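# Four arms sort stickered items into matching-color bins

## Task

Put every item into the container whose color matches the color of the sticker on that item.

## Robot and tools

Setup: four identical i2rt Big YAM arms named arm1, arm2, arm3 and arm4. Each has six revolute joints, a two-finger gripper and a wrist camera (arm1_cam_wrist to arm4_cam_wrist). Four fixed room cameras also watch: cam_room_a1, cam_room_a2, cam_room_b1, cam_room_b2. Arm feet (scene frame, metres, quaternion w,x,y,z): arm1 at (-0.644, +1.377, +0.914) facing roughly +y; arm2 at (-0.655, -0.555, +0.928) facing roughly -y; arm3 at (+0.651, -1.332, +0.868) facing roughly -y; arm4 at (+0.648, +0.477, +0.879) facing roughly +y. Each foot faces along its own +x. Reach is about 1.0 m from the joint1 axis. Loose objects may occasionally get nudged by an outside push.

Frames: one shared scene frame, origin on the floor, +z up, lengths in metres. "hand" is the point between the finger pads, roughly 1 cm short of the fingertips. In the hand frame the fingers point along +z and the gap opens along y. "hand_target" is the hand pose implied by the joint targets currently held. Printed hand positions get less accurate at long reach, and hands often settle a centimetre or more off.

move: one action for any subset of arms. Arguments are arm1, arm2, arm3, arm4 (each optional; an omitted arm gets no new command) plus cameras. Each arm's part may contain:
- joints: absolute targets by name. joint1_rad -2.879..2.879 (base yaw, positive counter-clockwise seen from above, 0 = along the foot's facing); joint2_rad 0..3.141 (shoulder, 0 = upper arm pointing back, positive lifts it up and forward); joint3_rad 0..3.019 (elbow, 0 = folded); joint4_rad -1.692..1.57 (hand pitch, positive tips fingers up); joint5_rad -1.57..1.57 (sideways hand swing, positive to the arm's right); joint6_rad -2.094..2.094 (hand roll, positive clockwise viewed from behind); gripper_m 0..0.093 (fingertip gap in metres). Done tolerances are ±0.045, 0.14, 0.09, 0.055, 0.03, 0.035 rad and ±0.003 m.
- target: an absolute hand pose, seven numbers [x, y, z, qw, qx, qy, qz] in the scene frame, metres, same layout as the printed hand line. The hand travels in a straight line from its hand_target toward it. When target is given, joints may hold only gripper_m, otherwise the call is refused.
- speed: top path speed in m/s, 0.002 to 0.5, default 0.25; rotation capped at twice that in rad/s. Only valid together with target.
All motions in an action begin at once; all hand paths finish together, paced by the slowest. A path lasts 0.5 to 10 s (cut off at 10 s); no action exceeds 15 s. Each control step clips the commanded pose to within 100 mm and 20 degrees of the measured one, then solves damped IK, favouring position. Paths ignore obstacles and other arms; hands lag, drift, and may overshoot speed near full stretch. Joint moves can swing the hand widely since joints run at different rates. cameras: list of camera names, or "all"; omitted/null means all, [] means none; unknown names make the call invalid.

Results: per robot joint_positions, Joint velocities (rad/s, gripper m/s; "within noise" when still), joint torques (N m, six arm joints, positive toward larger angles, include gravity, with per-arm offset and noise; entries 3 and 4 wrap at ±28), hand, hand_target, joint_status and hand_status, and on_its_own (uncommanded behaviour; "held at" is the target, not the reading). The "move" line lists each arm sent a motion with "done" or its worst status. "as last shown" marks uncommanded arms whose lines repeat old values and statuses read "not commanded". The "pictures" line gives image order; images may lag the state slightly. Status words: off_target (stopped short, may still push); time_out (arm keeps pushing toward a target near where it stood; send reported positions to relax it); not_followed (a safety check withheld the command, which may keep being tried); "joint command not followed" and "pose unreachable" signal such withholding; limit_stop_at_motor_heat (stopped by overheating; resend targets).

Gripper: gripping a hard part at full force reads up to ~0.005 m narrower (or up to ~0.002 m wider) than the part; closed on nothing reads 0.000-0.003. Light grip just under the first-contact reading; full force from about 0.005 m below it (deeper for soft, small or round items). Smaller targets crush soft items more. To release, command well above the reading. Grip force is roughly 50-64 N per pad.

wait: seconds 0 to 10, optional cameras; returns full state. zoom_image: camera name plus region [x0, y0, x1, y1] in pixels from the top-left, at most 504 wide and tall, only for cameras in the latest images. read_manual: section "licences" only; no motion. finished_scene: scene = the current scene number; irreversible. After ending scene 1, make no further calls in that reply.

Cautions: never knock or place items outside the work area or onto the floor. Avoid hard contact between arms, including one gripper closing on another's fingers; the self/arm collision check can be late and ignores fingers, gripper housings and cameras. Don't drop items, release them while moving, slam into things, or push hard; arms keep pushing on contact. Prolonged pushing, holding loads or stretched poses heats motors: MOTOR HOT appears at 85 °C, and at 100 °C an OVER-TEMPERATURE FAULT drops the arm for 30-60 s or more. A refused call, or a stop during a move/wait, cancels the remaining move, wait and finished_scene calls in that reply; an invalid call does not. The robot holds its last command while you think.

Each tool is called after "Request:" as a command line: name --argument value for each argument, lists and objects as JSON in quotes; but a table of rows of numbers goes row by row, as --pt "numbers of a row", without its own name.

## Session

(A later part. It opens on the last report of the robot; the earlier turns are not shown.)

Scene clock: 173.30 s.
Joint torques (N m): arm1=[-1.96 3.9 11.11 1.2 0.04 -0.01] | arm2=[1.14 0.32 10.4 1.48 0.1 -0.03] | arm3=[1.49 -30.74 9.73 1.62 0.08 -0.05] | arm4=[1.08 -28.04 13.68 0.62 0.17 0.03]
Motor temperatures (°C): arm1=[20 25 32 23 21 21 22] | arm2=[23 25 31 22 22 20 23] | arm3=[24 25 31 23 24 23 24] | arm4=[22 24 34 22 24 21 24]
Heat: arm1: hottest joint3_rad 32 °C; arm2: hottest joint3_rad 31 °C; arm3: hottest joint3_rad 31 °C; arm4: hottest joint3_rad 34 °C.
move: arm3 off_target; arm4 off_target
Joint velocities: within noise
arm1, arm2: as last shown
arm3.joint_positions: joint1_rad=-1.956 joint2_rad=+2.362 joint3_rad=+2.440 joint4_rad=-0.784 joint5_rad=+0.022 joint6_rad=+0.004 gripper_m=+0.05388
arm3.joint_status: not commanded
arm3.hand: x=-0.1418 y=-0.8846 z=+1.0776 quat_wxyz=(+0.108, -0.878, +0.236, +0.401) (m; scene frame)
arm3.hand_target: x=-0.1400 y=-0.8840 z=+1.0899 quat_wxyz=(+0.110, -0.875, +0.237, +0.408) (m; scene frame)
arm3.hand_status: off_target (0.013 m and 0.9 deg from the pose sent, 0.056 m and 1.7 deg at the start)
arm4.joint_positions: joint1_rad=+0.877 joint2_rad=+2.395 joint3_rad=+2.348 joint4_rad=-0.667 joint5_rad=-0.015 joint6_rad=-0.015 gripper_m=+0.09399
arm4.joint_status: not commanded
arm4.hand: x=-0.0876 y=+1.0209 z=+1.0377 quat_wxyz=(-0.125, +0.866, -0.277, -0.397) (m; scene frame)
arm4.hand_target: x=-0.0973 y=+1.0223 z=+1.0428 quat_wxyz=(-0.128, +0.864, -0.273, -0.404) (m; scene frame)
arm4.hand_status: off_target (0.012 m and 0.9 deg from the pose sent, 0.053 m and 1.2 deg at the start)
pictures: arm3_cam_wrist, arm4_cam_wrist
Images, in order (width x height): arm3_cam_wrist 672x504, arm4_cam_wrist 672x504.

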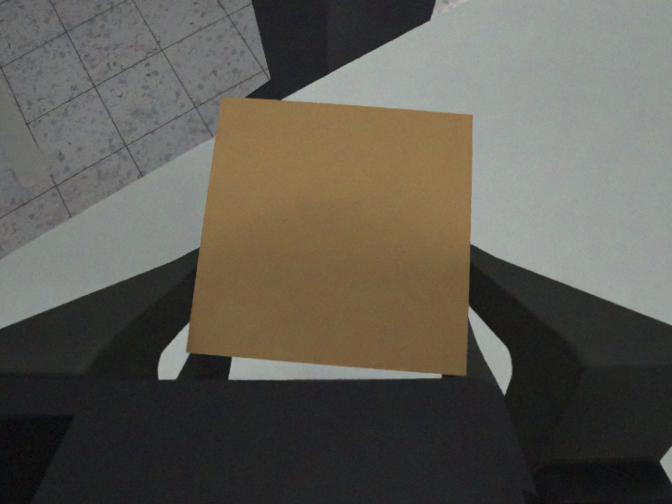

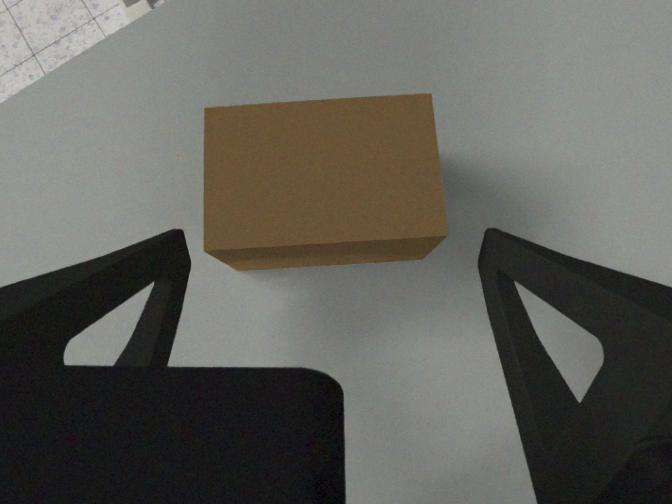

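Request:
move --arm3 '{"target":[0.4,-1.186,1.11,0.1105,-0.8748,0.2369,0.4079],"speed":0.4}' --cameras '[]'

Request:
move --arm3 '{"joints":{"joint2_rad":0.534,"joint3_rad":1.403,"joint4_rad":-1.55,"joint5_rad":0}}' --arm4 '{"target":[-0.118,1.033,1.022,0.1274,-0.8641,0.2732,0.4029],"speed":0.08}' --cameras '["arm3_cam_wrist","arm4_cam_wrist"]'

Scene clock: 182.53 s.
Joint torques (N m): arm1=[-2.73 3.78 11.06 1.21 0.03 -0.01] | arm2=[1.2 0.5 10.37 1.47 0.1 -0.03] | arm3=[2.02 0.67 9.94 1.31 0.14 0.01] | arm4=[1.67 -27.63 13.57 0.7 0.21 0.01]
Motor temperatures (°C): arm1=[20 24 32 23 21 21 22] | arm2=[23 25 31 22 22 20 23] | arm3=[24 25 31 23 24 23 24] | arm4=[22 24 36 22 24 21 24]
Heat: arm1: hottest joint3_rad 32 °C; arm2: hottest joint3_rad 31 °C; arm3: hottest joint3_rad 31 °C; arm4: hottest joint3_rad 36 °C.
move: arm3 done
Joint velocities: within noise
arm1, arm2, arm4: as last shown
arm3.joint_positions: joint1_rad=-1.956 joint2_rad=+0.474 joint3_rad=+0.578 joint4_rad=-0.785 joint5_rad=+0.031 joint6_rad=+0.006 gripper_m=+0.05388
arm3.joint_status: not commanded
arm3.hand: x=+0.4012 y=-1.1832 z=+1.1127 quat_wxyz=(+0.114, -0.872, +0.238, +0.411) (m; scene frame)
arm3.hand_target: x=+0.4001 y=-1.1860 z=+1.1100 quat_wxyz=(+0.111, -0.875, +0.237, +0.408) (m; scene frame)
arm3.hand_status: done (0.004 m and 0.7 deg from the pose sent, 0.621 m and 0.9 deg at the start)
pictures: none
No camera images: "cameras" was empty.

Scene clock: 184.03 s.
Joint torques (N m): arm1=[-2.43 3.43 11.11 0.94 -0.01 -0.06] | arm2=[1.14 0.44 10.4 1.46 0.1 -0.03] | arm3=[2.08 3.49 10.81 1.29 -0.06 0.02] | arm4=[1.26 -28.04 13.61 0.79 0.19 0.07]
Motor temperatures (°C): arm1=[20 24 32 23 21 21 22] | arm2=[23 25 31 22 22 20 23] | arm3=[24 25 31 23 24 23 24] | arm4=[22 25 36 22 24 21 24]
Heat: arm1: hottest joint3_rad 32 °C; arm2: hottest joint3_rad 31 °C; arm3: hottest joint3_rad 31 °C; arm4: hottest joint3_rad 36 °C.
move: arm3 done; arm4 done
Joint velocities: within noise
arm1, arm2: as last shown
arm3.joint_positions: joint1_rad=-1.956 joint2_rad=+0.531 joint3_rad=+1.363 joint4_rad=-1.545 joint5_rad=+0.002 joint6_rad=+0.006 gripper_m=+0.05388
arm3.joint_status: all done
arm3.hand: x=+0.4983 y=-1.2395 z=+1.3671 quat_wxyz=(+0.098, -0.881, +0.233, +0.401) (m; scene frame)
arm3.hand_target: x=+0.5011 y=-1.2436 z=+1.3834 quat_wxyz=(+0.097, -0.875, +0.229, +0.416) (m; scene frame)
arm3.hand_status: not commanded
arm4.joint_positions: joint1_rad=+0.880 joint2_rad=+2.514 joint3_rad=+2.529 joint4_rad=-0.724 joint5_rad=-0.012 joint6_rad=-0.016 gripper_m=+0.09399
arm4.joint_status: not commanded
arm4.hand: x=-0.1084 y=+1.0324 z=+1.0230 quat_wxyz=(-0.126, +0.865, -0.275, -0.399) (m; scene frame)
arm4.hand_target: x=-0.1173 y=+1.0324 z=+1.0219 quat_wxyz=(-0.128, +0.864, -0.273, -0.404) (m; scene frame)
arm4.hand_status: done (0.010 m and 0.5 deg from the pose sent, 0.036 m and 0.9 deg at the start)
pictures: arm3_cam_wrist, arm4_cam_wrist
Images, in order (width x height): arm3_cam_wrist 672x504, arm4_cam_wrist 672x504.

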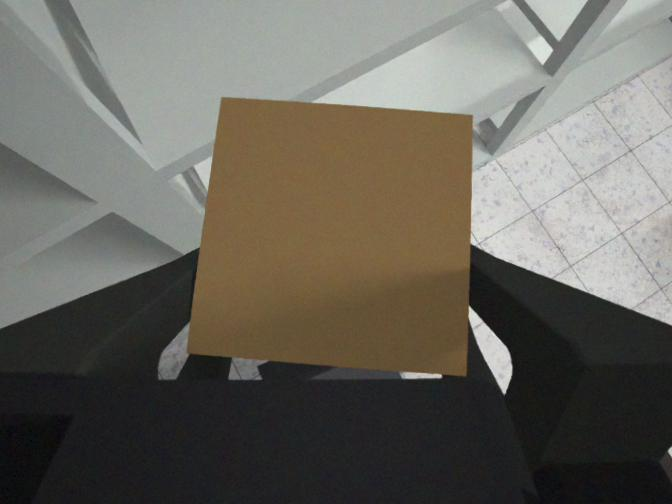

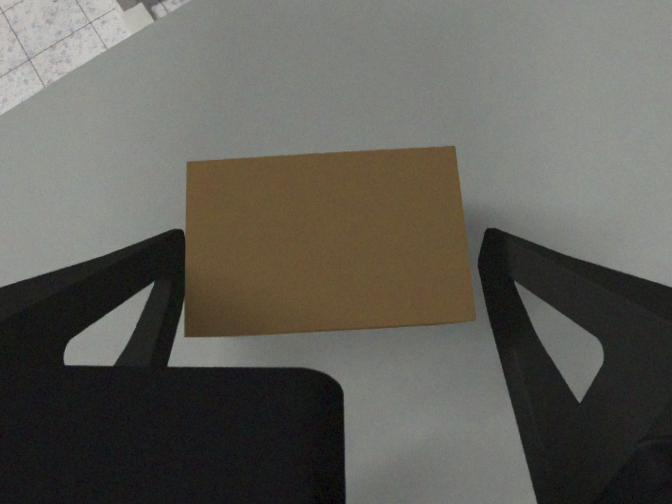

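Request:
move --arm3 '{"joints":{"joint1_rad":1.037,"joint6_rad":0}}' --arm4 '{"joints":{"gripper_m":0.04}}' --cameras '["arm4_cam_wrist"]'

Request:
move --arm3 '{"target":[1.13,-1.70,0.98,0.4001,0.2913,0.8582,-0.1358],"speed":0.35}' --arm4 '{"target":[-0.07,1.0,1.09,0.1274,-0.8641,0.2732,0.4029],"speed":0.15}' --cameras '["arm3_cam_wrist","arm4_cam_wrist"]'

Scene clock: 190.43 s.
Joint torques (N m): arm1=[-2.32 3.55 11.06 0.99 0.03 -0.03] | arm2=[1.2 0.32 10.36 1.47 0.1 -0.03] | arm3=[2.14 3.96 10.7 1.37 0.05 -0.11] | arm4=[1.03 -28.4 13.49 0.68 0.17 0.08]
Motor temperatures (°C): arm1=[20 24 32 23 21 21 22] | arm2=[23 25 31 22 22 20 23] | arm3=[24 25 31 23 24 23 24] | arm4=[22 26 37 22 24 21 25]
Heat: arm1: hottest joint3_rad 32 °C; arm2: hottest joint3_rad 31 °C; arm3: hottest joint3_rad 31 °C; arm4: hottest joint3_rad 37 °C.
move: arm3 done; arm4 off_target
Joint velocities: within noise
arm1, arm2: as last shown
arm3.joint_positions: joint1_rad=+1.026 joint2_rad=+0.531 joint3_rad=+1.363 joint4_rad=-1.546 joint5_rad=-0.001 joint6_rad=+0.006 gripper_m=+0.05415
arm3.joint_status: all done
arm3.hand: x=+0.7872 y=-1.4326 z=+1.3700 quat_wxyz=(-0.396, -0.297, -0.858, +0.140) (m; scene frame)
arm3.hand_target: x=+0.7848 y=-1.4282 z=+1.3863 quat_wxyz=(-0.410, -0.287, -0.854, +0.144) (m; scene frame)
arm3.hand_status: not commanded
arm4.joint_positions: joint1_rad=+0.880 joint2_rad=+2.514 joint3_rad=+2.530 joint4_rad=-0.724 joint5_rad=-0.011 joint6_rad=-0.016 gripper_m=+0.06949
arm4.joint_status: gripper_m off_target (ended at +0.06952, target +0.04000)
arm4.hand: x=-0.1085 y=+1.0326 z=+1.0234 quat_wxyz=(-0.126, +0.865, -0.275, -0.399) (m; scene frame)
arm4.hand_target: x=-0.1172 y=+1.0325 z=+1.0220 quat_wxyz=(-0.128, +0.864, -0.273, -0.404) (m; scene frame)
arm4.hand_status: not commanded
pictures: arm4_cam_wrist
Images, in order (width x height): arm4_cam_wrist 672x504.

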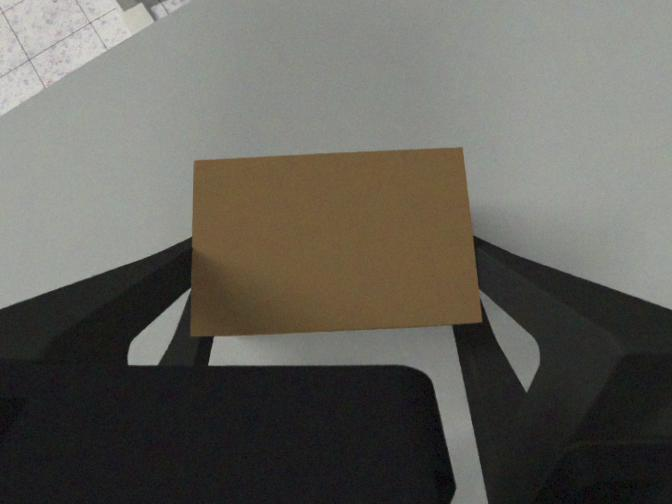

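Scene clock: 192.93 s.
Joint torques (N m): arm1=[-1.9 3.31 11.14 1.11 0 -0.05] | arm2=[1.08 0.5 10.37 1.5 0.09 -0.02] | arm3=[1.73 -15.91 11.89 2.26 -0.06 -0.06] | arm4=[0.85 -30.8 9.66 1.88 0.12 0.05]
Motor temperatures (°C): arm1=[20 24 32 23 21 21 22] | arm2=[23 25 31 22 22 20 23] | arm3=[24 25 31 23 24 23 24] | arm4=[22 27 37 22 24 21 25]
Heat: arm1: hottest joint3_rad 32 °C; arm2: hottest joint3_rad 31 °C; arm3: hottest joint3_rad 31 °C; arm4: hottest joint3_rad 37 °C.
move: arm3 off_target; arm4 off_target
Joint velocities: within noise
arm1: as last shown
arm2.joint_positions: joint1_rad=+0.909 joint2_rad=+0.536 joint3_rad=+1.098 joint4_rad=-1.488 joint5_rad=+0.002 joint6_rad=+0.011 gripper_m=+0.08994
arm2.joint_status: not commanded
arm2.hand: x=-0.4826 y=-0.6626 z=+1.3159 quat_wxyz=(-0.306, -0.261, -0.912, +0.083) (m; scene frame)
arm2.hand_target: x=-0.4847 y=-0.6605 z=+1.3153 quat_wxyz=(-0.302, -0.255, -0.915, +0.084) (m; scene frame)
arm2.hand_status: not commanded
arm3.joint_positions: joint1_rad=+1.026 joint2_rad=+1.642 joint3_rad=+0.921 joint4_rad=-0.063 joint5_rad=-0.008 joint6_rad=+0.005 gripper_m=+0.05415
arm3.joint_status: not commanded
arm3.hand: x=+1.1070 y=-1.6874 z=+0.9489 quat_wxyz=(-0.366, -0.300, -0.872, +0.126) (m; scene frame)
arm3.hand_target: x=+1.1283 y=-1.6986 z=+0.9809 quat_wxyz=(-0.400, -0.291, -0.858, +0.136) (m; scene frame)
arm3.hand_status: off_target (0.041 m and 4.4 deg from the pose sent, 0.584 m and 0.9 deg at the start)
arm4.joint_positions: joint1_rad=+0.880 joint2_rad=+2.291 joint3_rad=+2.241 joint4_rad=-0.699 joint5_rad=-0.011 joint6_rad=-0.016 gripper_m=+0.06949
arm4.joint_status: not commanded
arm4.hand: x=-0.0657 y=+1.0014 z=+1.0630 quat_wxyz=(-0.120, +0.873, -0.278, -0.382) (m; scene frame)
arm4.hand_target: x=-0.0695 y=+0.9998 z=+1.0898 quat_wxyz=(-0.127, +0.864, -0.273, -0.403) (m; scene frame)
arm4.hand_status: off_target (0.027 m and 2.8 deg from the pose sent, 0.084 m and 0.5 deg at the start)
pictures: arm3_cam_wrist, arm4_cam_wrist
Images, in order (width x height): arm3_cam_wrist 672x504, arm4_cam_wrist 672x504.

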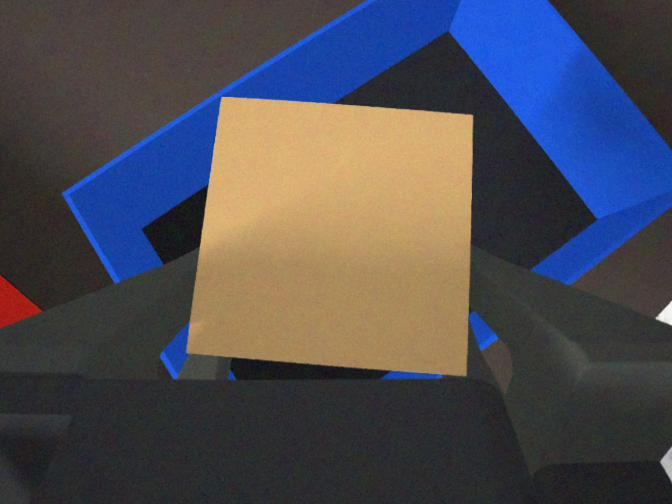

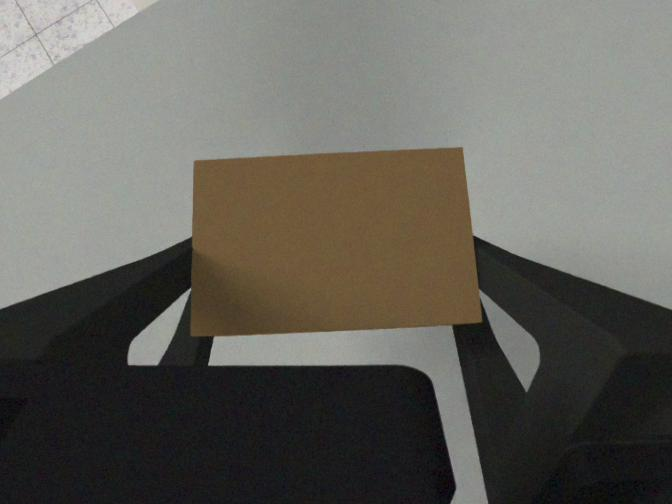

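Request:
move --arm3 '{"target":[1.155,-1.73,0.88,0.4001,0.2913,0.8582,-0.1358],"speed":0.2}' --arm4 '{"target":[0.25,0.76,1.12,0.1274,-0.8641,0.2732,0.4029],"speed":0.4}' --cameras '["arm3_cam_wrist"]'

Request:
move --arm4 '{"target":[0.411,0.644,1.12,0.1274,-0.8641,0.2732,0.4029],"speed":0.4}' --cameras '[]'

Request:
move --arm4 '{"joints":{"joint2_rad":0.534,"joint3_rad":1.403,"joint4_rad":-1.55,"joint5_rad":0}}' --cameras '["cam_room_b1","cam_room_b2"]'

Scene clock: 204.87 s.
Joint torques (N m): arm1=[-2.49 3.72 11.11 1.05 0.04 -0.07] | arm2=[1.14 0.44 10.39 1.47 0.09 -0.04] | arm3=[0.56 -17.26 10.17 2.32 -0.08 -0.12] | arm4=[1.55 -8.59 9.98 0.98 0.2 0.12]
Motor temperatures (°C): arm1=[20 24 32 23 21 21 22] | arm2=[23 25 31 22 22 20 23] | arm3=[24 25 32 23 24 23 24] | arm4=[22 29 37 22 24 21 25]
Heat: arm1: hottest joint3_rad 32 °C; arm2: hottest joint3_rad 31 °C; arm3: hottest joint3_rad 32 °C; arm4: hottest joint3_rad 37 °C.
move: arm3 off_target; arm4 done
Joint velocities: arm1=[0.015 -0.005 -0.002 -0.046 -0.066 0.007 0.001] | arm2=[within noise] | arm3=[within noise] | arm4=[within noise]
arm1.joint_positions: joint1_rad=-2.242 joint2_rad=+0.534 joint3_rad=+1.089 joint4_rad=-1.492 joint5_rad=-0.006 joint6_rad=+0.009 gripper_m=+0.08996
arm1.joint_status: not commanded
arm1.hand: x=-0.4712 y=+1.2625 z=+1.2943 quat_wxyz=(-0.291, -0.285, -0.909, +0.089) (m; scene frame)
arm1.hand_target: x=-0.4729 y=+1.2623 z=+1.2983 quat_wxyz=(-0.292, -0.284, -0.909, +0.092) (m; scene frame)
arm1.hand_status: not commanded
arm2: as last shown
arm3.joint_positions: joint1_rad=+1.026 joint2_rad=+1.905 joint3_rad=+0.976 joint4_rad=+0.161 joint5_rad=-0.019 joint6_rad=+0.002 gripper_m=+0.05415
arm3.joint_status: not commanded
arm3.hand: x=+1.1384 y=-1.7108 z=+0.8611 quat_wxyz=(-0.375, -0.296, -0.870, +0.125) (m; scene frame)
arm3.hand_target: x=+1.1536 y=-1.7290 z=+0.8807 quat_wxyz=(-0.400, -0.291, -0.858, +0.136) (m; scene frame)
arm3.hand_status: off_target (0.032 m and 3.4 deg from the pose sent, 0.094 m and 4.4 deg at the start)
arm4.joint_positions: joint1_rad=+0.894 joint2_rad=+1.148 joint3_rad=+0.869 joint4_rad=-0.414 joint5_rad=+0.000 joint6_rad=-0.016 gripper_m=+0.06949
arm4.joint_status: not commanded
arm4.hand: x=+0.2536 y=+0.7614 z=+1.1198 quat_wxyz=(-0.131, +0.863, -0.271, -0.405) (m; scene frame)
arm4.hand_target: x=+0.2500 y=+0.7599 z=+1.1201 quat_wxyz=(-0.127, +0.864, -0.273, -0.403) (m; scene frame)
arm4.hand_status: done (0.004 m and 0.5 deg from the pose sent, 0.401 m and 2.8 deg at the start)
pictures: arm3_cam_wrist
Images, in order (width x height): arm3_cam_wrist 672x504.

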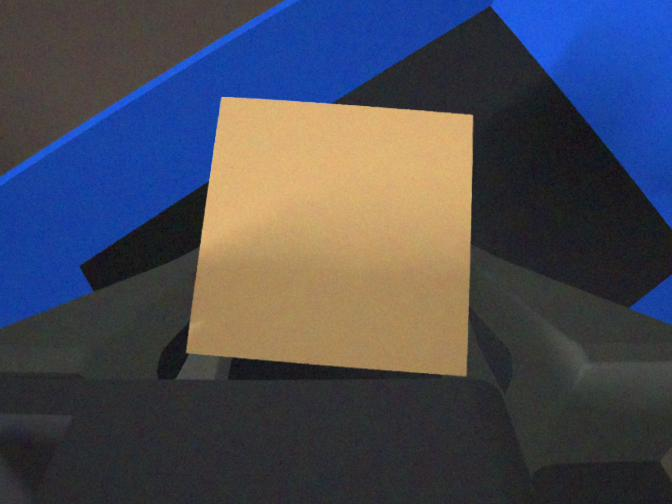

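Scene clock: 206.13 s.
Joint torques (N m): arm1=[-2.08 3.49 11.11 1.22 0.07 -0.05] | arm2=[1.03 0.44 10.43 1.47 0.09 -0.02] | arm3=[0.5 -17.38 10.22 2.32 -0.09 -0.12] | arm4=[1.38 1.14 9.7 0.91 0.19 0.18]
Motor temperatures (°C): arm1=[20 24 32 23 21 21 22] | arm2=[23 25 31 22 22 20 23] | arm3=[24 25 32 23 24 23 24] | arm4=[22 29 37 22 24 21 25]
Heat: arm1: hottest joint3_rad 32 °C; arm2: hottest joint3_rad 31 °C; arm3: hottest joint3_rad 32 °C; arm4: hottest joint3_rad 37 °C.
move: arm4 done
Joint velocities: within noise
arm1, arm2, arm3: as last shown
arm4.joint_positions: joint1_rad=+0.908 joint2_rad=+0.481 joint3_rad=+0.570 joint4_rad=-0.772 joint5_rad=+0.010 joint6_rad=-0.009 gripper_m=+0.06949
arm4.joint_status: not commanded
arm4.hand: x=+0.4117 y=+0.6456 z=+1.1230 quat_wxyz=(-0.132, +0.862, -0.269, -0.409) (m; scene frame)
arm4.hand_target: x=+0.4110 y=+0.6440 z=+1.1201 quat_wxyz=(-0.127, +0.864, -0.273, -0.403) (m; scene frame)
arm4.hand_status: done (0.003 m and 1.1 deg from the pose sent, 0.196 m and 0.5 deg at the start)
pictures: none
No camera images: "cameras" was empty.

Scene clock: 207.60 s.
Joint torques (N m): arm1=[-2.32 3.6 10.95 0.92 0.05 -0.07] | arm2=[1.2 0.44 10.37 1.48 0.09 -0.03] | arm3=[0.5 -17.2 10.21 2.35 -0.06 -0.12] | arm4=[1.49 3.43 9.39 0.88 -0.05 0.2]
Motor temperatures (°C): arm1=[20 24 32 23 21 21 22] | arm2=[23 25 31 22 22 20 23] | arm3=[24 25 32 23 24 23 24] | arm4=[22 29 37 22 24 21 25]
Heat: arm1: hottest joint3_rad 32 °C; arm2: hottest joint3_rad 31 °C; arm3: hottest joint3_rad 32 °C; arm4: hottest joint3_rad 37 °C.
move: arm4 done
Joint velocities: within noise
arm1, arm2, arm3: as last shown
arm3.hand: x=+1.1384 y=-1.7108 z=+0.8611 quat_wxyz=(-0.375, -0.295, -0.870, +0.125) (m; scene frame)
arm4.joint_positions: joint1_rad=+0.908 joint2_rad=+0.536 joint3_rad=+1.367 joint4_rad=-1.540 joint5_rad=+0.004 joint6_rad=-0.009 gripper_m=+0.06949
arm4.joint_status: all done
arm4.hand: x=+0.5058 y=+0.5806 z=+1.3824 quat_wxyz=(-0.126, +0.867, -0.269, -0.399) (m; scene frame)
arm4.hand_target: x=+0.5104 y=+0.5752 z=+1.3967 quat_wxyz=(-0.124, +0.861, -0.269, -0.413) (m; scene frame)
arm4.hand_status: not commanded
pictures: cam_room_b1, cam_room_b2
Images, in order (width x height): cam_room_b1 672x504, cam_room_b2 672x504.

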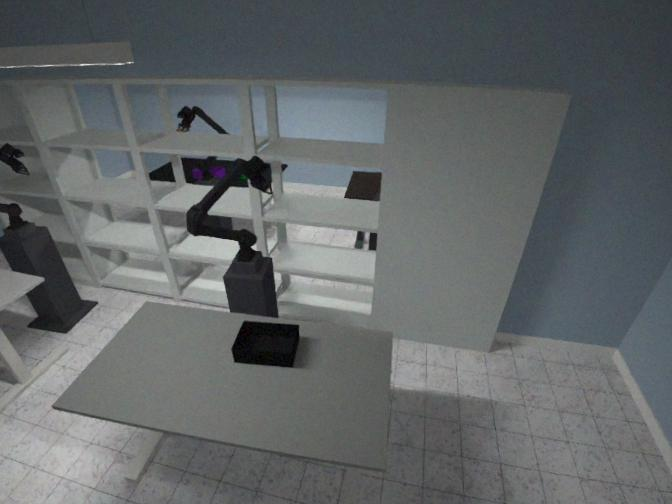

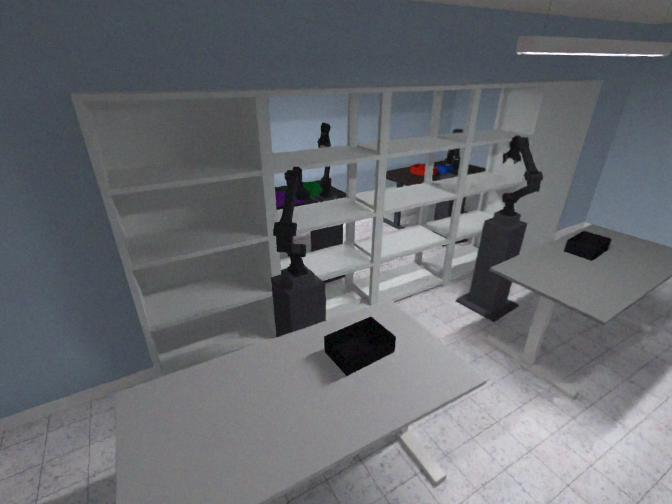

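Request:
move --arm3 '{"target":[1.155,-1.735,0.82,0.4001,0.2913,0.8582,-0.1358],"speed":0.15}' --arm4 '{"joints":{"joint1_rad":-1.192,"joint6_rad":0}}' --cameras '["arm3_cam_wrist"]'

Request:
move --arm3 '{"target":[1.155,-1.735,0.785,0.4001,0.2913,0.8582,-0.1358],"speed":0.1}' --arm4 '{"target":[1.08,0.675,1.0,0.4126,-0.1954,0.8850,0.0911],"speed":0.35}' --cameras '["arm3_cam_wrist","arm4_cam_wrist"]'

Scene clock: 214.00 s.
Joint torques (N m): arm1=[-2.14 2.9 10.89 0.95 0.03 -0.06] | arm2=[1.2 0.44 10.37 1.48 0.1 -0.03] | arm3=[0.15 -19.08 8.62 2.26 -0.08 -0.12] | arm4=[0.38 3.25 9.54 0.75 0.06 0.17]
Motor temperatures (°C): arm1=[20 24 32 23 21 21 22] | arm2=[23 25 31 22 22 20 23] | arm3=[24 25 32 23 24 23 24] | arm4=[22 28 36 22 24 21 26]
Heat: arm1: hottest joint3_rad 32 °C; arm2: hottest joint3_rad 31 °C; arm3: hottest joint3_rad 32 °C; arm4: hottest joint3_rad 36 °C.
move: arm3 off_target; arm4 done
Joint velocities: within noise
arm1, arm2: as last shown
arm3.joint_positions: joint1_rad=+1.025 joint2_rad=+2.056 joint3_rad=+0.989 joint4_rad=+0.298 joint5_rad=-0.024 joint6_rad=-0.003 gripper_m=+0.05415
arm3.joint_status: not commanded
arm3.hand: x=+1.1414 y=-1.7138 z=+0.8002 quat_wxyz=(-0.375, -0.293, -0.871, +0.124) (m; scene frame)
arm3.hand_target: x=+1.1537 y=-1.7343 z=+0.8209 quat_wxyz=(-0.400, -0.291, -0.858, +0.136) (m; scene frame)
arm3.hand_status: off_target (0.032 m and 3.5 deg from the pose sent, 0.051 m and 3.4 deg at the start)
arm4.joint_positions: joint1_rad=-1.188 joint2_rad=+0.536 joint3_rad=+1.367 joint4_rad=-1.540 joint5_rad=+0.001 joint6_rad=-0.009 gripper_m=+0.06960
arm4.joint_status: all done
arm4.hand: x=+0.8103 y=+0.5536 z=+1.3810 quat_wxyz=(-0.406, +0.202, -0.887, -0.088) (m; scene frame)
arm4.hand_target: x=+0.8044 y=+0.5503 z=+1.3954 quat_wxyz=(-0.418, +0.196, -0.883, -0.092) (m; scene frame)
arm4.hand_status: not commanded
pictures: arm3_cam_wrist
Images, in order (width x height): arm3_cam_wrist 672x504.

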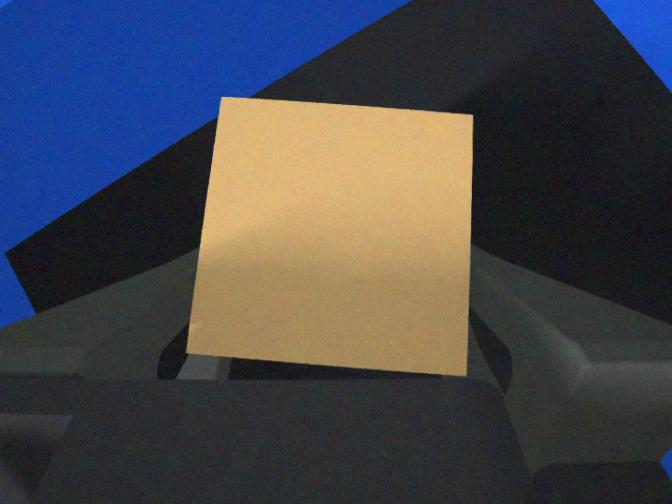

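Scene clock: 216.13 s.
Joint torques (N m): arm1=[-2.32 3.9 11.12 1.17 0 -0.02] | arm2=[1.14 0.38 10.39 1.47 0.09 -0.03] | arm3=[0.21 -18.02 8.16 2.36 -0.07 -0.11] | arm4=[0.26 -10.81 8.8 1.88 -0.04 0.1]
Motor temperatures (°C): arm1=[20 24 32 23 21 21 22] | arm2=[23 25 31 22 22 20 23] | arm3=[24 26 31 23 24 23 24] | arm4=[22 28 36 22 24 21 26]
Heat: arm1: hottest joint3_rad 32 °C; arm2: hottest joint3_rad 31 °C; arm3: hottest joint3_rad 31 °C; arm4: hottest joint3_rad 36 °C.
move: arm3 off_target; arm4 off_target
Joint velocities: within noise
arm1, arm2: as last shown
arm3.joint_positions: joint1_rad=+1.025 joint2_rad=+2.124 joint3_rad=+1.000 joint4_rad=+0.372 joint5_rad=-0.024 joint6_rad=-0.003 gripper_m=+0.05415
arm3.joint_status: not commanded
arm3.hand: x=+1.1441 y=-1.7163 z=+0.7764 quat_wxyz=(-0.382, -0.292, -0.868, +0.126) (m; scene frame)
arm3.hand_target: x=+1.1539 y=-1.7345 z=+0.7855 quat_wxyz=(-0.400, -0.291, -0.858, +0.136) (m; scene frame)
arm3.hand_status: off_target (0.023 m and 2.6 deg from the pose sent, 0.029 m and 3.6 deg at the start)
arm4.joint_positions: joint1_rad=-1.192 joint2_rad=+1.294 joint3_rad=+0.616 joint4_rad=-0.066 joint5_rad=-0.002 joint6_rad=-0.009 gripper_m=+0.06960
arm4.joint_status: not commanded
arm4.hand: x=+1.0688 y=+0.6733 z=+0.9823 quat_wxyz=(-0.390, +0.203, -0.894, -0.085) (m; scene frame)
arm4.hand_target: x=+1.0796 y=+0.6748 z=+1.0003 quat_wxyz=(-0.413, +0.196, -0.885, -0.091) (m; scene frame)
arm4.hand_status: off_target (0.021 m and 3.0 deg from the pose sent, 0.482 m and 1.2 deg at the start)
pictures: arm3_cam_wrist, arm4_cam_wrist
Images, in order (width x height): arm3_cam_wrist 672x504, arm4_cam_wrist 672x504.

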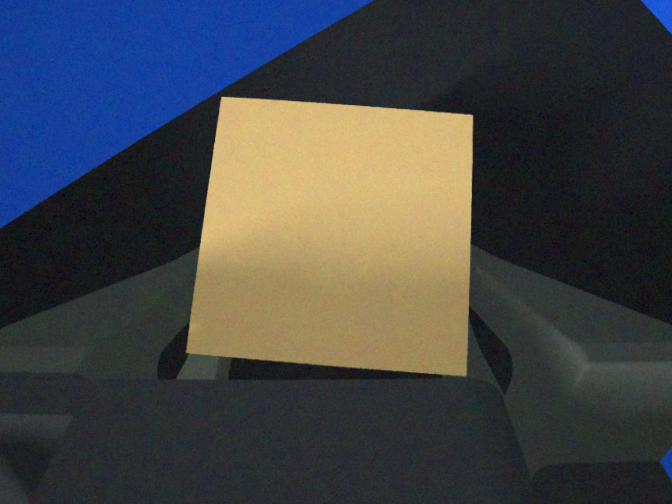

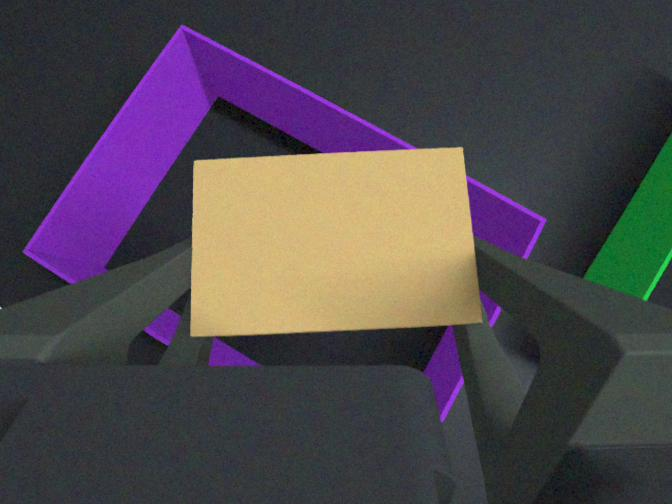

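Request:
move --arm3 '{"target":[1.155,-1.735,0.762,0.4001,0.2913,0.8582,-0.1358],"speed":0.08}' --arm4 '{"target":[1.10,0.71,0.88,0.4109,-0.2115,0.8812,0.0986],"speed":0.2}' --cameras '["arm3_cam_wrist","arm4_cam_wrist"]'

Scene clock: 227.10 s.
Joint torques (N m): arm1=[-2.55 3.78 11.08 1.13 0.02 -0.01] | arm2=[1.2 0.38 10.36 1.48 0.1 -0.02] | arm3=[0.15 -17.96 7.54 2.33 -0.05 -0.11] | arm4=[1.03 -13.1 5.97 1.92 0.19 0.15]
Motor temperatures (°C): arm1=[20 24 32 23 21 21 22] | arm2=[23 24 31 22 22 20 23] | arm3=[24 25 31 23 24 23 24] | arm4=[22 27 35 22 24 21 26]
Heat: arm1: hottest joint3_rad 32 °C; arm2: hottest joint3_rad 31 °C; arm3: hottest joint3_rad 31 °C; arm4: hottest joint3_rad 35 °C.
move: arm3 off_target; arm4 off_target
Joint velocities: within noise
arm1, arm2: as last shown
arm3.joint_positions: joint1_rad=+1.025 joint2_rad=+2.179 joint3_rad=+1.014 joint4_rad=+0.419 joint5_rad=-0.024 joint6_rad=-0.003 gripper_m=+0.05415
arm3.joint_status: not commanded
arm3.hand: x=+1.1460 y=-1.7180 z=+0.7565 quat_wxyz=(-0.384, -0.291, -0.867, +0.127) (m; scene frame)
arm3.hand_target: x=+1.1543 y=-1.7347 z=+0.7626 quat_wxyz=(-0.400, -0.291, -0.858, +0.136) (m; scene frame)
arm3.hand_status: off_target (0.020 m and 2.3 deg from the pose sent, 0.026 m and 2.6 deg at the start)
arm4.joint_positions: joint1_rad=-1.155 joint2_rad=+1.691 joint3_rad=+0.603 joint4_rad=+0.360 joint5_rad=+0.001 joint6_rad=-0.008 gripper_m=+0.06960
arm4.joint_status: not commanded
arm4.hand: x=+1.0905 y=+0.7029 z=+0.8708 quat_wxyz=(-0.395, +0.217, -0.888, -0.093) (m; scene frame)
arm4.hand_target: x=+1.0998 y=+0.7099 z=+0.8803 quat_wxyz=(-0.411, +0.212, -0.881, -0.099) (m; scene frame)
arm4.hand_status: off_target (0.015 m and 2.2 deg from the pose sent, 0.113 m and 3.4 deg at the start)
pictures: arm3_cam_wrist, arm4_cam_wrist
Images, in order (width x height): arm3_cam_wrist 672x504, arm4_cam_wrist 672x504.

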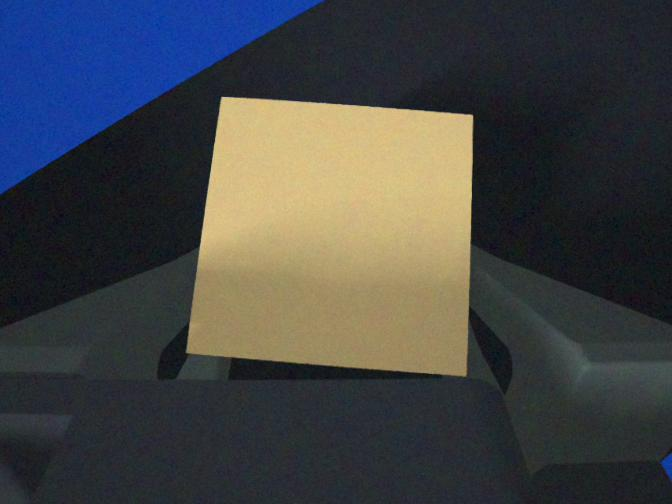

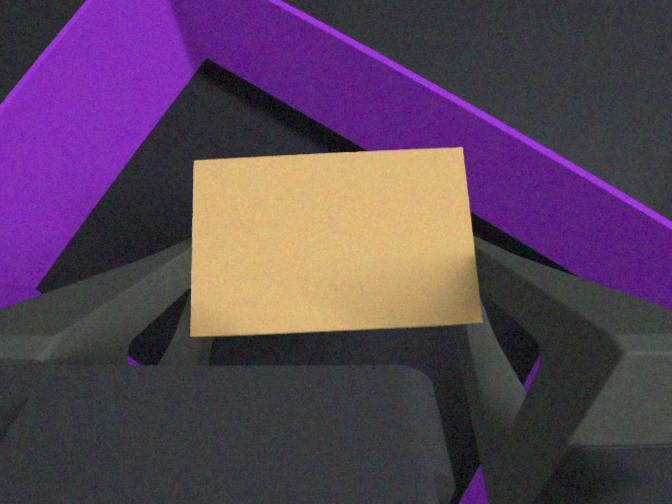

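Request:
move --arm3 '{"target":[1.155,-1.735,0.745,0.4001,0.2913,0.8582,-0.1358],"speed":0.06}' --arm4 '{"target":[1.09,0.715,0.80,0.4109,-0.2115,0.8812,0.0986],"speed":0.18}' --cameras '["arm3_cam_wrist","arm4_cam_wrist"]'

Scene clock: 233.20 s.
Joint torques (N m): arm1=[-2.43 3.31 11.02 1.01 0.01 -0.01] | arm2=[1.14 0.56 10.39 1.5 0.1 -0.02] | arm3=[0.26 -16.44 7.15 2.03 -0.04 -0.11] | arm4=[1.55 -14.39 3.22 1.89 0.21 0.14]
Motor temperatures (°C): arm1=[20 24 32 23 21 21 22] | arm2=[23 24 31 22 22 20 23] | arm3=[24 25 30 23 24 23 24] | arm4=[22 27 34 22 24 21 26]
Heat: arm1: hottest joint3_rad 32 °C; arm2: hottest joint3_rad 31 °C; arm3: hottest joint3_rad 30 °C; arm4: hottest joint3_rad 34 °C.
move: arm3 off_target; arm4 done
Joint velocities: within noise
arm1, arm2: as last shown
arm3.joint_positions: joint1_rad=+1.025 joint2_rad=+2.204 joint3_rad=+1.030 joint4_rad=+0.460 joint5_rad=-0.024 joint6_rad=-0.003 gripper_m=+0.05415
arm3.joint_status: not commanded
arm3.hand: x=+1.1528 y=-1.7233 z=+0.7541 quat_wxyz=(-0.398, -0.289, -0.861, +0.132) (m; scene frame)
arm3.hand_target: x=+1.1544 y=-1.7347 z=+0.7454 quat_wxyz=(-0.400, -0.291, -0.858, +0.136) (m; scene frame)
arm3.hand_status: off_target (0.015 m and 0.6 deg from the pose sent, 0.022 m and 2.3 deg at the start)
arm4.joint_positions: joint1_rad=-1.131 joint2_rad=+1.959 joint3_rad=+0.603 joint4_rad=+0.637 joint5_rad=+0.020 joint6_rad=+0.007 gripper_m=+0.06960
arm4.joint_status: not commanded
arm4.hand: x=+1.0853 y=+0.7098 z=+0.7947 quat_wxyz=(-0.400, +0.217, -0.886, -0.093) (m; scene frame)
arm4.hand_target: x=+1.0900 y=+0.7150 z=+0.8001 quat_wxyz=(-0.411, +0.212, -0.881, -0.099) (m; scene frame)
arm4.hand_status: done (0.009 m and 1.7 deg from the pose sent, 0.072 m and 2.2 deg at the start)
pictures: arm3_cam_wrist, arm4_cam_wrist
Images, in order (width x height): arm3_cam_wrist 672x504, arm4_cam_wrist 672x504.

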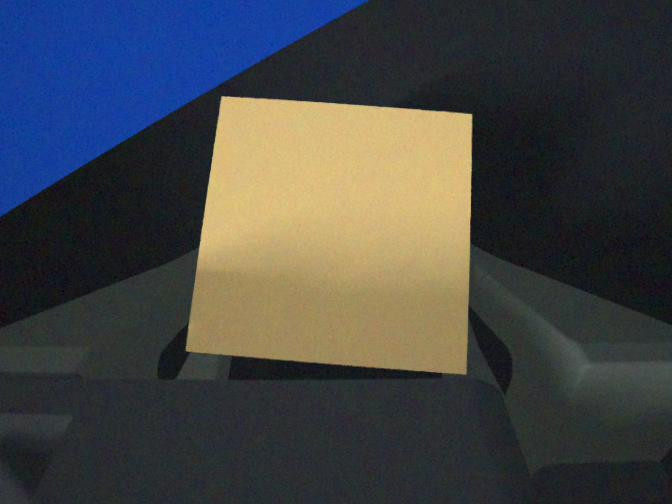

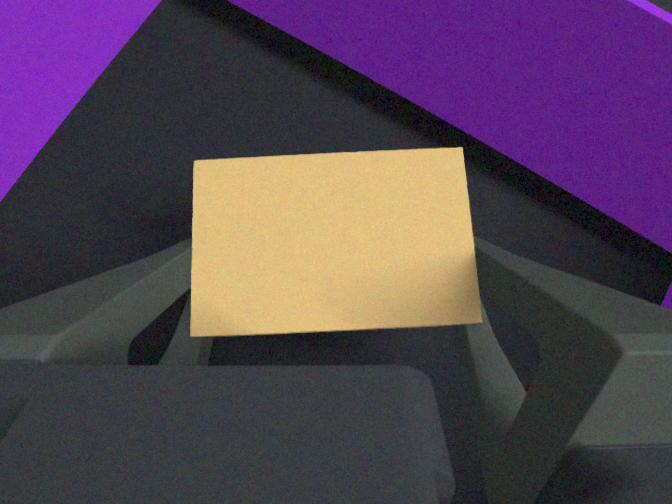

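Request:
move --arm3 '{"joints":{"gripper_m":0.078}}' --arm4 '{"target":[1.09,0.715,0.762,0.4109,-0.2115,0.8812,0.0986],"speed":0.12}' --cameras '["arm3_cam_wrist","arm4_cam_wrist"]'

Request:
move --arm4 '{"target":[1.09,0.715,0.748,0.4109,-0.2115,0.8812,0.0986],"speed":0.06}' --cameras '["arm4_cam_wrist"]'

Scene clock: 238.53 s.
Joint torques (N m): arm1=[-1.73 3.78 11.14 1.13 0.05 -0.03] | arm2=[1.2 0.32 10.4 1.46 0.1 -0.02] | arm3=[0.26 -17.26 6.69 2.06 -0.05 -0.11] | arm4=[1.26 -13.57 2.81 1.89 0.12 0.12]
Motor temperatures (°C): arm1=[20 24 32 23 21 21 22] | arm2=[23 24 31 22 22 20 23] | arm3=[24 26 30 23 24 23 24] | arm4=[22 26 33 22 24 21 26]
Heat: arm1: hottest joint3_rad 32 °C; arm2: hottest joint3_rad 31 °C; arm3: hottest joint3_rad 30 °C; arm4: hottest joint3_rad 33 °C.
move: arm3 done; arm4 done
Joint velocities: within noise
arm1: as last shown
arm2.joint_positions: joint1_rad=+0.909 joint2_rad=+0.536 joint3_rad=+1.098 joint4_rad=-1.488 joint5_rad=+0.002 joint6_rad=+0.011 gripper_m=+0.08994
arm2.joint_status: not commanded
arm2.hand: x=-0.4826 y=-0.6626 z=+1.3159 quat_wxyz=(-0.306, -0.261, -0.912, +0.083) (m; scene frame)
arm2.hand_target: x=-0.4847 y=-0.6605 z=+1.3153 quat_wxyz=(-0.302, -0.255, -0.915, +0.084) (m; scene frame)
arm2.hand_status: not commanded
arm3.joint_positions: joint1_rad=+1.025 joint2_rad=+2.212 joint3_rad=+1.035 joint4_rad=+0.460 joint5_rad=-0.024 joint6_rad=-0.003 gripper_m=+0.07796
arm3.joint_status: all done
arm3.hand: x=+1.1532 y=-1.7237 z=+0.7509 quat_wxyz=(-0.397, -0.289, -0.861, +0.131) (m; scene frame)
arm3.hand_target: x=+1.1543 y=-1.7346 z=+0.7452 quat_wxyz=(-0.400, -0.291, -0.858, +0.136) (m; scene frame)
arm3.hand_status: not commanded
arm4.joint_positions: joint1_rad=-1.132 joint2_rad=+2.080 joint3_rad=+0.622 joint4_rad=+0.749 joint5_rad=+0.023 joint6_rad=+0.013 gripper_m=+0.06960
arm4.joint_status: not commanded
arm4.hand: x=+1.0865 y=+0.7094 z=+0.7631 quat_wxyz=(-0.404, +0.213, -0.884, -0.094) (m; scene frame)
arm4.hand_target: x=+1.0899 y=+0.7149 z=+0.7620 quat_wxyz=(-0.411, +0.211, -0.881, -0.099) (m; scene frame)
arm4.hand_status: done (0.007 m and 1.0 deg from the pose sent, 0.033 m and 1.7 deg at the start)
pictures: arm3_cam_wrist, arm4_cam_wrist
Images, in order (width x height): arm3_cam_wrist 672x504, arm4_cam_wrist 672x504.

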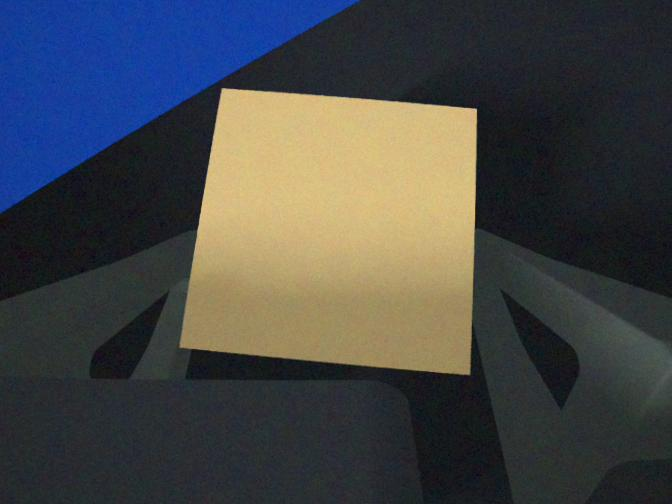

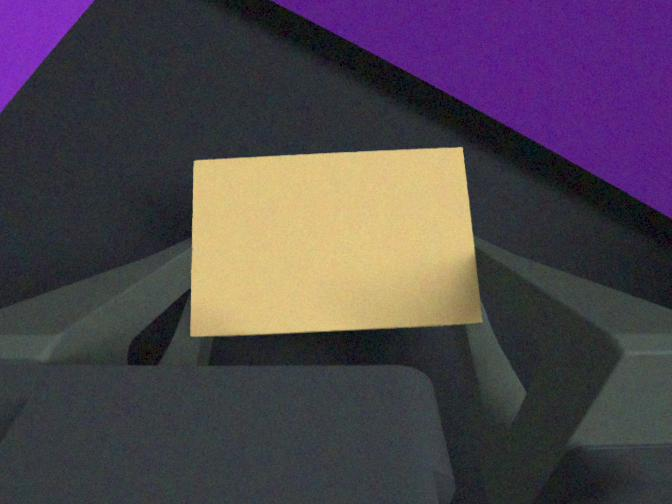

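Scene clock: 239.50 s.
Joint torques (N m): arm1=[-1.96 3.72 10.95 1.14 0 -0.05] | arm2=[1.14 0.44 10.4 1.46 0.09 -0.02] | arm3=[0.21 -17.2 6.72 2 -0.03 -0.1] | arm4=[1.03 -13.1 2.58 1.76 0.14 0.14]
Motor temperatures (°C): arm1=[20 24 32 23 21 21 22] | arm2=[23 24 31 22 22 20 23] | arm3=[24 26 30 23 24 23 24] | arm4=[22 26 33 22 24 21 26]
Heat: arm1: hottest joint3_rad 32 °C; arm2: hottest joint3_rad 31 °C; arm3: hottest joint3_rad 30 °C; arm4: hottest joint3_rad 33 °C.
move: arm4 done
Joint velocities: within noise
arm1.joint_positions: joint1_rad=-2.242 joint2_rad=+0.534 joint3_rad=+1.089 joint4_rad=-1.492 joint5_rad=-0.006 joint6_rad=+0.009 gripper_m=+0.08996
arm1.joint_status: not commanded
arm1.hand: x=-0.4712 y=+1.2625 z=+1.2943 quat_wxyz=(-0.291, -0.285, -0.909, +0.089) (m; scene frame)
arm1.hand_target: x=-0.4729 y=+1.2623 z=+1.2983 quat_wxyz=(-0.292, -0.284, -0.909, +0.092) (m; scene frame)
arm1.hand_status: not commanded
arm2, arm3: as last shown
arm4.joint_positions: joint1_rad=-1.132 joint2_rad=+2.118 joint3_rad=+0.634 joint4_rad=+0.789 joint5_rad=+0.023 joint6_rad=+0.013 gripper_m=+0.06960
arm4.joint_status: not commanded
arm4.hand: x=+1.0897 y=+0.7111 z=+0.7552 quat_wxyz=(-0.410, +0.212, -0.882, -0.096) (m; scene frame)
arm4.hand_target: x=+1.0898 y=+0.7148 z=+0.7481 quat_wxyz=(-0.411, +0.211, -0.881, -0.099) (m; scene frame)
arm4.hand_status: done (0.008 m and 0.4 deg from the pose sent, 0.017 m and 1.0 deg at the start)
pictures: arm4_cam_wrist
Images, in order (width x height): arm4_cam_wrist 672x504.

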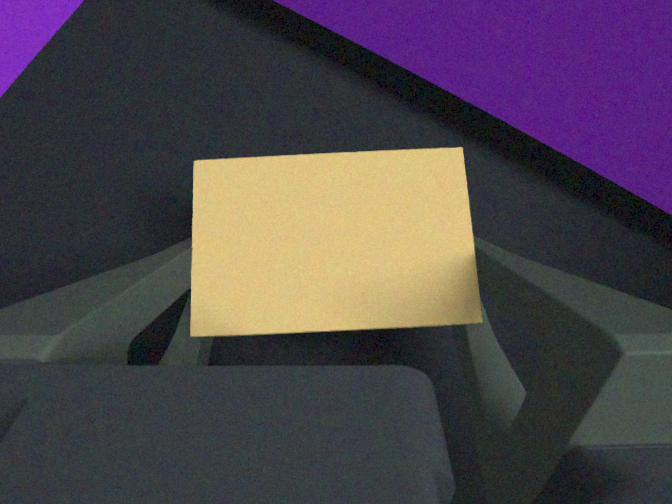

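Request:
move --arm3 '{"target":[1.06,-1.652,0.85,0.4001,0.2913,0.8582,-0.1358],"speed":0.15}' --arm4 '{"target":[1.09,0.715,0.737,0.4109,-0.2115,0.8812,0.0986],"speed":0.06}' --cameras '["arm3_cam_wrist"]'

Request:
move --arm4 '{"joints":{"gripper_m":0.087}}' --cameras '["arm4_cam_wrist"]'

Scene clock: 246.93 s.
Joint torques (N m): arm1=[-1.9 4.01 11.11 1.07 0.02 -0.03] | arm2=[1.03 0.38 10.39 1.47 0.09 -0.02] | arm3=[1.03 -14.56 4.68 1.31 0.11 -0.04] | arm4=[1.14 -12.69 2.06 1.73 0.14 0.13]
Motor temperatures (°C): arm1=[20 24 32 23 21 21 22] | arm2=[23 24 31 22 22 20 23] | arm3=[24 26 29 23 24 23 24] | arm4=[22 26 32 22 24 21 26]
Heat: arm1: hottest joint3_rad 32 °C; arm2: hottest joint3_rad 31 °C; arm3: hottest joint3_rad 29 °C; arm4: hottest joint3_rad 32 °C.
move: arm3 done; arm4 off_target
Joint velocities: within noise
arm1, arm2: as last shown
arm3.joint_positions: joint1_rad=+1.025 joint2_rad=+1.793 joint3_rad=+0.657 joint4_rad=+0.436 joint5_rad=-0.020 joint6_rad=-0.003 gripper_m=+0.07796
arm3.joint_status: not commanded
arm3.hand: x=+1.0631 y=-1.6523 z=+0.8508 quat_wxyz=(-0.404, -0.289, -0.858, +0.136) (m; scene frame)
arm3.hand_target: x=+1.0599 y=-1.6521 z=+0.8500 quat_wxyz=(-0.400, -0.291, -0.858, +0.136) (m; scene frame)
arm3.hand_status: done (0.003 m and 0.5 deg from the pose sent, 0.154 m and 0.7 deg at the start)
arm4.joint_positions: joint1_rad=-1.132 joint2_rad=+2.148 joint3_rad=+0.650 joint4_rad=+0.820 joint5_rad=+0.023 joint6_rad=+0.013 gripper_m=+0.06960
arm4.joint_status: not commanded
arm4.hand: x=+1.0947 y=+0.7138 z=+0.7503 quat_wxyz=(-0.418, +0.211, -0.878, -0.098) (m; scene frame)
arm4.hand_target: x=+1.0898 y=+0.7147 z=+0.7374 quat_wxyz=(-0.411, +0.211, -0.881, -0.099) (m; scene frame)
arm4.hand_status: off_target (0.014 m and 0.9 deg from the pose sent, 0.019 m and 0.4 deg at the start)
pictures: arm3_cam_wrist
Images, in order (width x height): arm3_cam_wrist 672x504.

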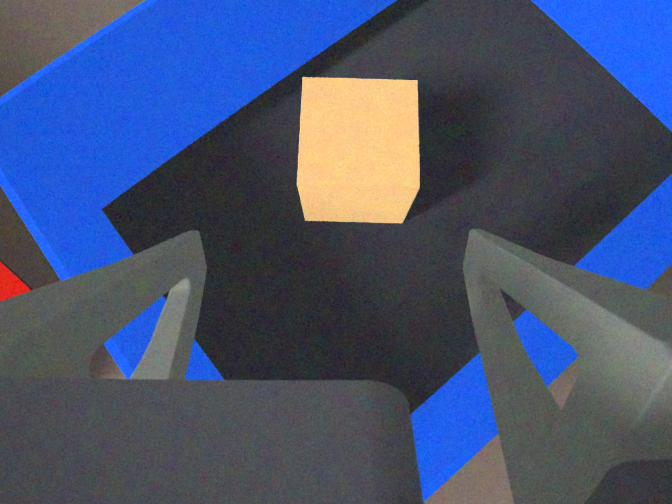

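Scene clock: 247.40 s.
Joint torques (N m): arm1=[-2.78 3.6 11.08 1.13 0.03 -0.09] | arm2=[1.08 0.32 10.41 1.47 0.09 -0.03] | arm3=[0.91 -14.33 4.68 1.25 0.12 -0.03] | arm4=[0.97 -12.92 2 1.62 0.1 0.12]
Motor temperatures (°C): arm1=[20 24 32 23 21 21 22] | arm2=[23 24 31 22 22 20 23] | arm3=[24 26 29 23 24 23 24] | arm4=[22 26 32 22 24 21 26]
Heat: arm1: hottest joint3_rad 32 °C; arm2: hottest joint3_rad 31 °C; arm3: hottest joint3_rad 29 °C; arm4: hottest joint3_rad 32 °C.
move: arm4 done
Joint velocities: within noise
arm1, arm2, arm3: as last shown
arm4.joint_positions: joint1_rad=-1.132 joint2_rad=+2.148 joint3_rad=+0.650 joint4_rad=+0.820 joint5_rad=+0.023 joint6_rad=+0.013 gripper_m=+0.08691
arm4.joint_status: all done
arm4.hand: x=+1.0948 y=+0.7139 z=+0.7504 quat_wxyz=(-0.418, +0.211, -0.878, -0.098) (m; scene frame)
arm4.hand_target: x=+1.0898 y=+0.7147 z=+0.7374 quat_wxyz=(-0.411, +0.211, -0.881, -0.099) (m; scene frame)
arm4.hand_status: not commanded
pictures: arm4_cam_wrist
Images, in order (width x height): arm4_cam_wrist 672x504.

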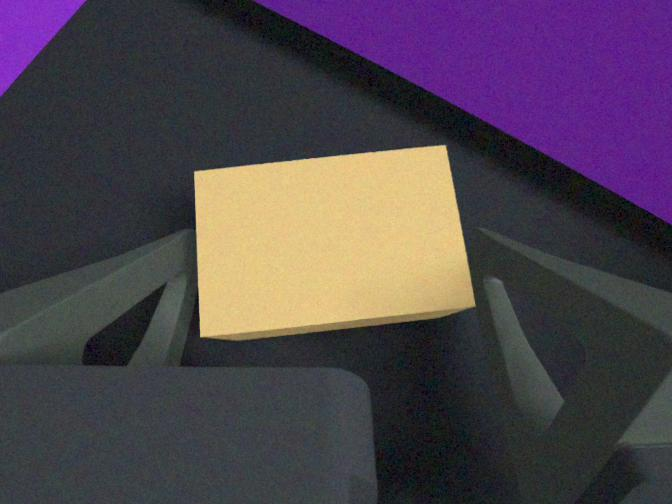

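Released; retracting arm4.

Request:
move --arm4 '{"target":[1.0,0.665,0.85,0.4109,-0.2115,0.8812,0.0986],"speed":0.15}' --cameras '["arm4_cam_wrist"]'

Scene clock: 253.87 s.
Joint torques (N m): arm1=[-2.08 3.55 11.08 1.1 -0.01 -0.03] | arm2=[1.08 0.44 10.4 1.5 0.1 -0.02] | arm3=[1.03 -14.21 4.68 1.24 0.12 -0.04] | arm4=[1.26 -9.7 3 0.69 0 0.12]
Motor temperatures (°C): arm1=[20 24 32 23 21 21 22] | arm2=[23 24 31 22 22 20 23] | arm3=[24 26 29 23 24 23 24] | arm4=[22 26 31 22 24 21 26]
Heat: arm1: hottest joint3_rad 32 °C; arm2: hottest joint3_rad 31 °C; arm3: hottest joint3_rad 29 °C; arm4: hottest joint3_rad 31 °C.
move: arm4 done
Joint velocities: within noise
arm1, arm2, arm3: as last shown
arm4.joint_positions: joint1_rad=-1.131 joint2_rad=+1.650 joint3_rad=+0.313 joint4_rad=+0.653 joint5_rad=+0.025 joint6_rad=+0.013 gripper_m=+0.08691
arm4.joint_status: not commanded
arm4.hand: x=+1.0019 y=+0.6634 z=+0.8510 quat_wxyz=(-0.416, +0.211, -0.879, -0.096) (m; scene frame)
arm4.hand_target: x=+0.9999 y=+0.6650 z=+0.8500 quat_wxyz=(-0.411, +0.212, -0.881, -0.099) (m; scene frame)
arm4.hand_status: done (0.003 m and 0.7 deg from the pose sent, 0.146 m and 0.9 deg at the start)
pictures: arm4_cam_wrist
Images, in order (width x height): arm4_cam_wrist 672x504.

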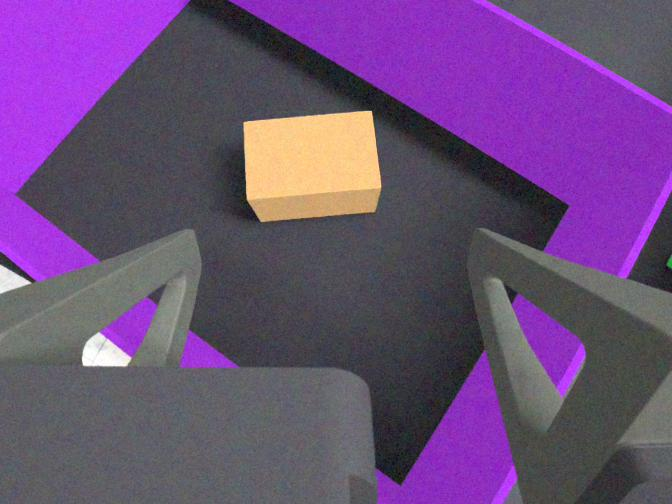

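Request:
finished_scene --scene 3

The scene is finished: the task was done.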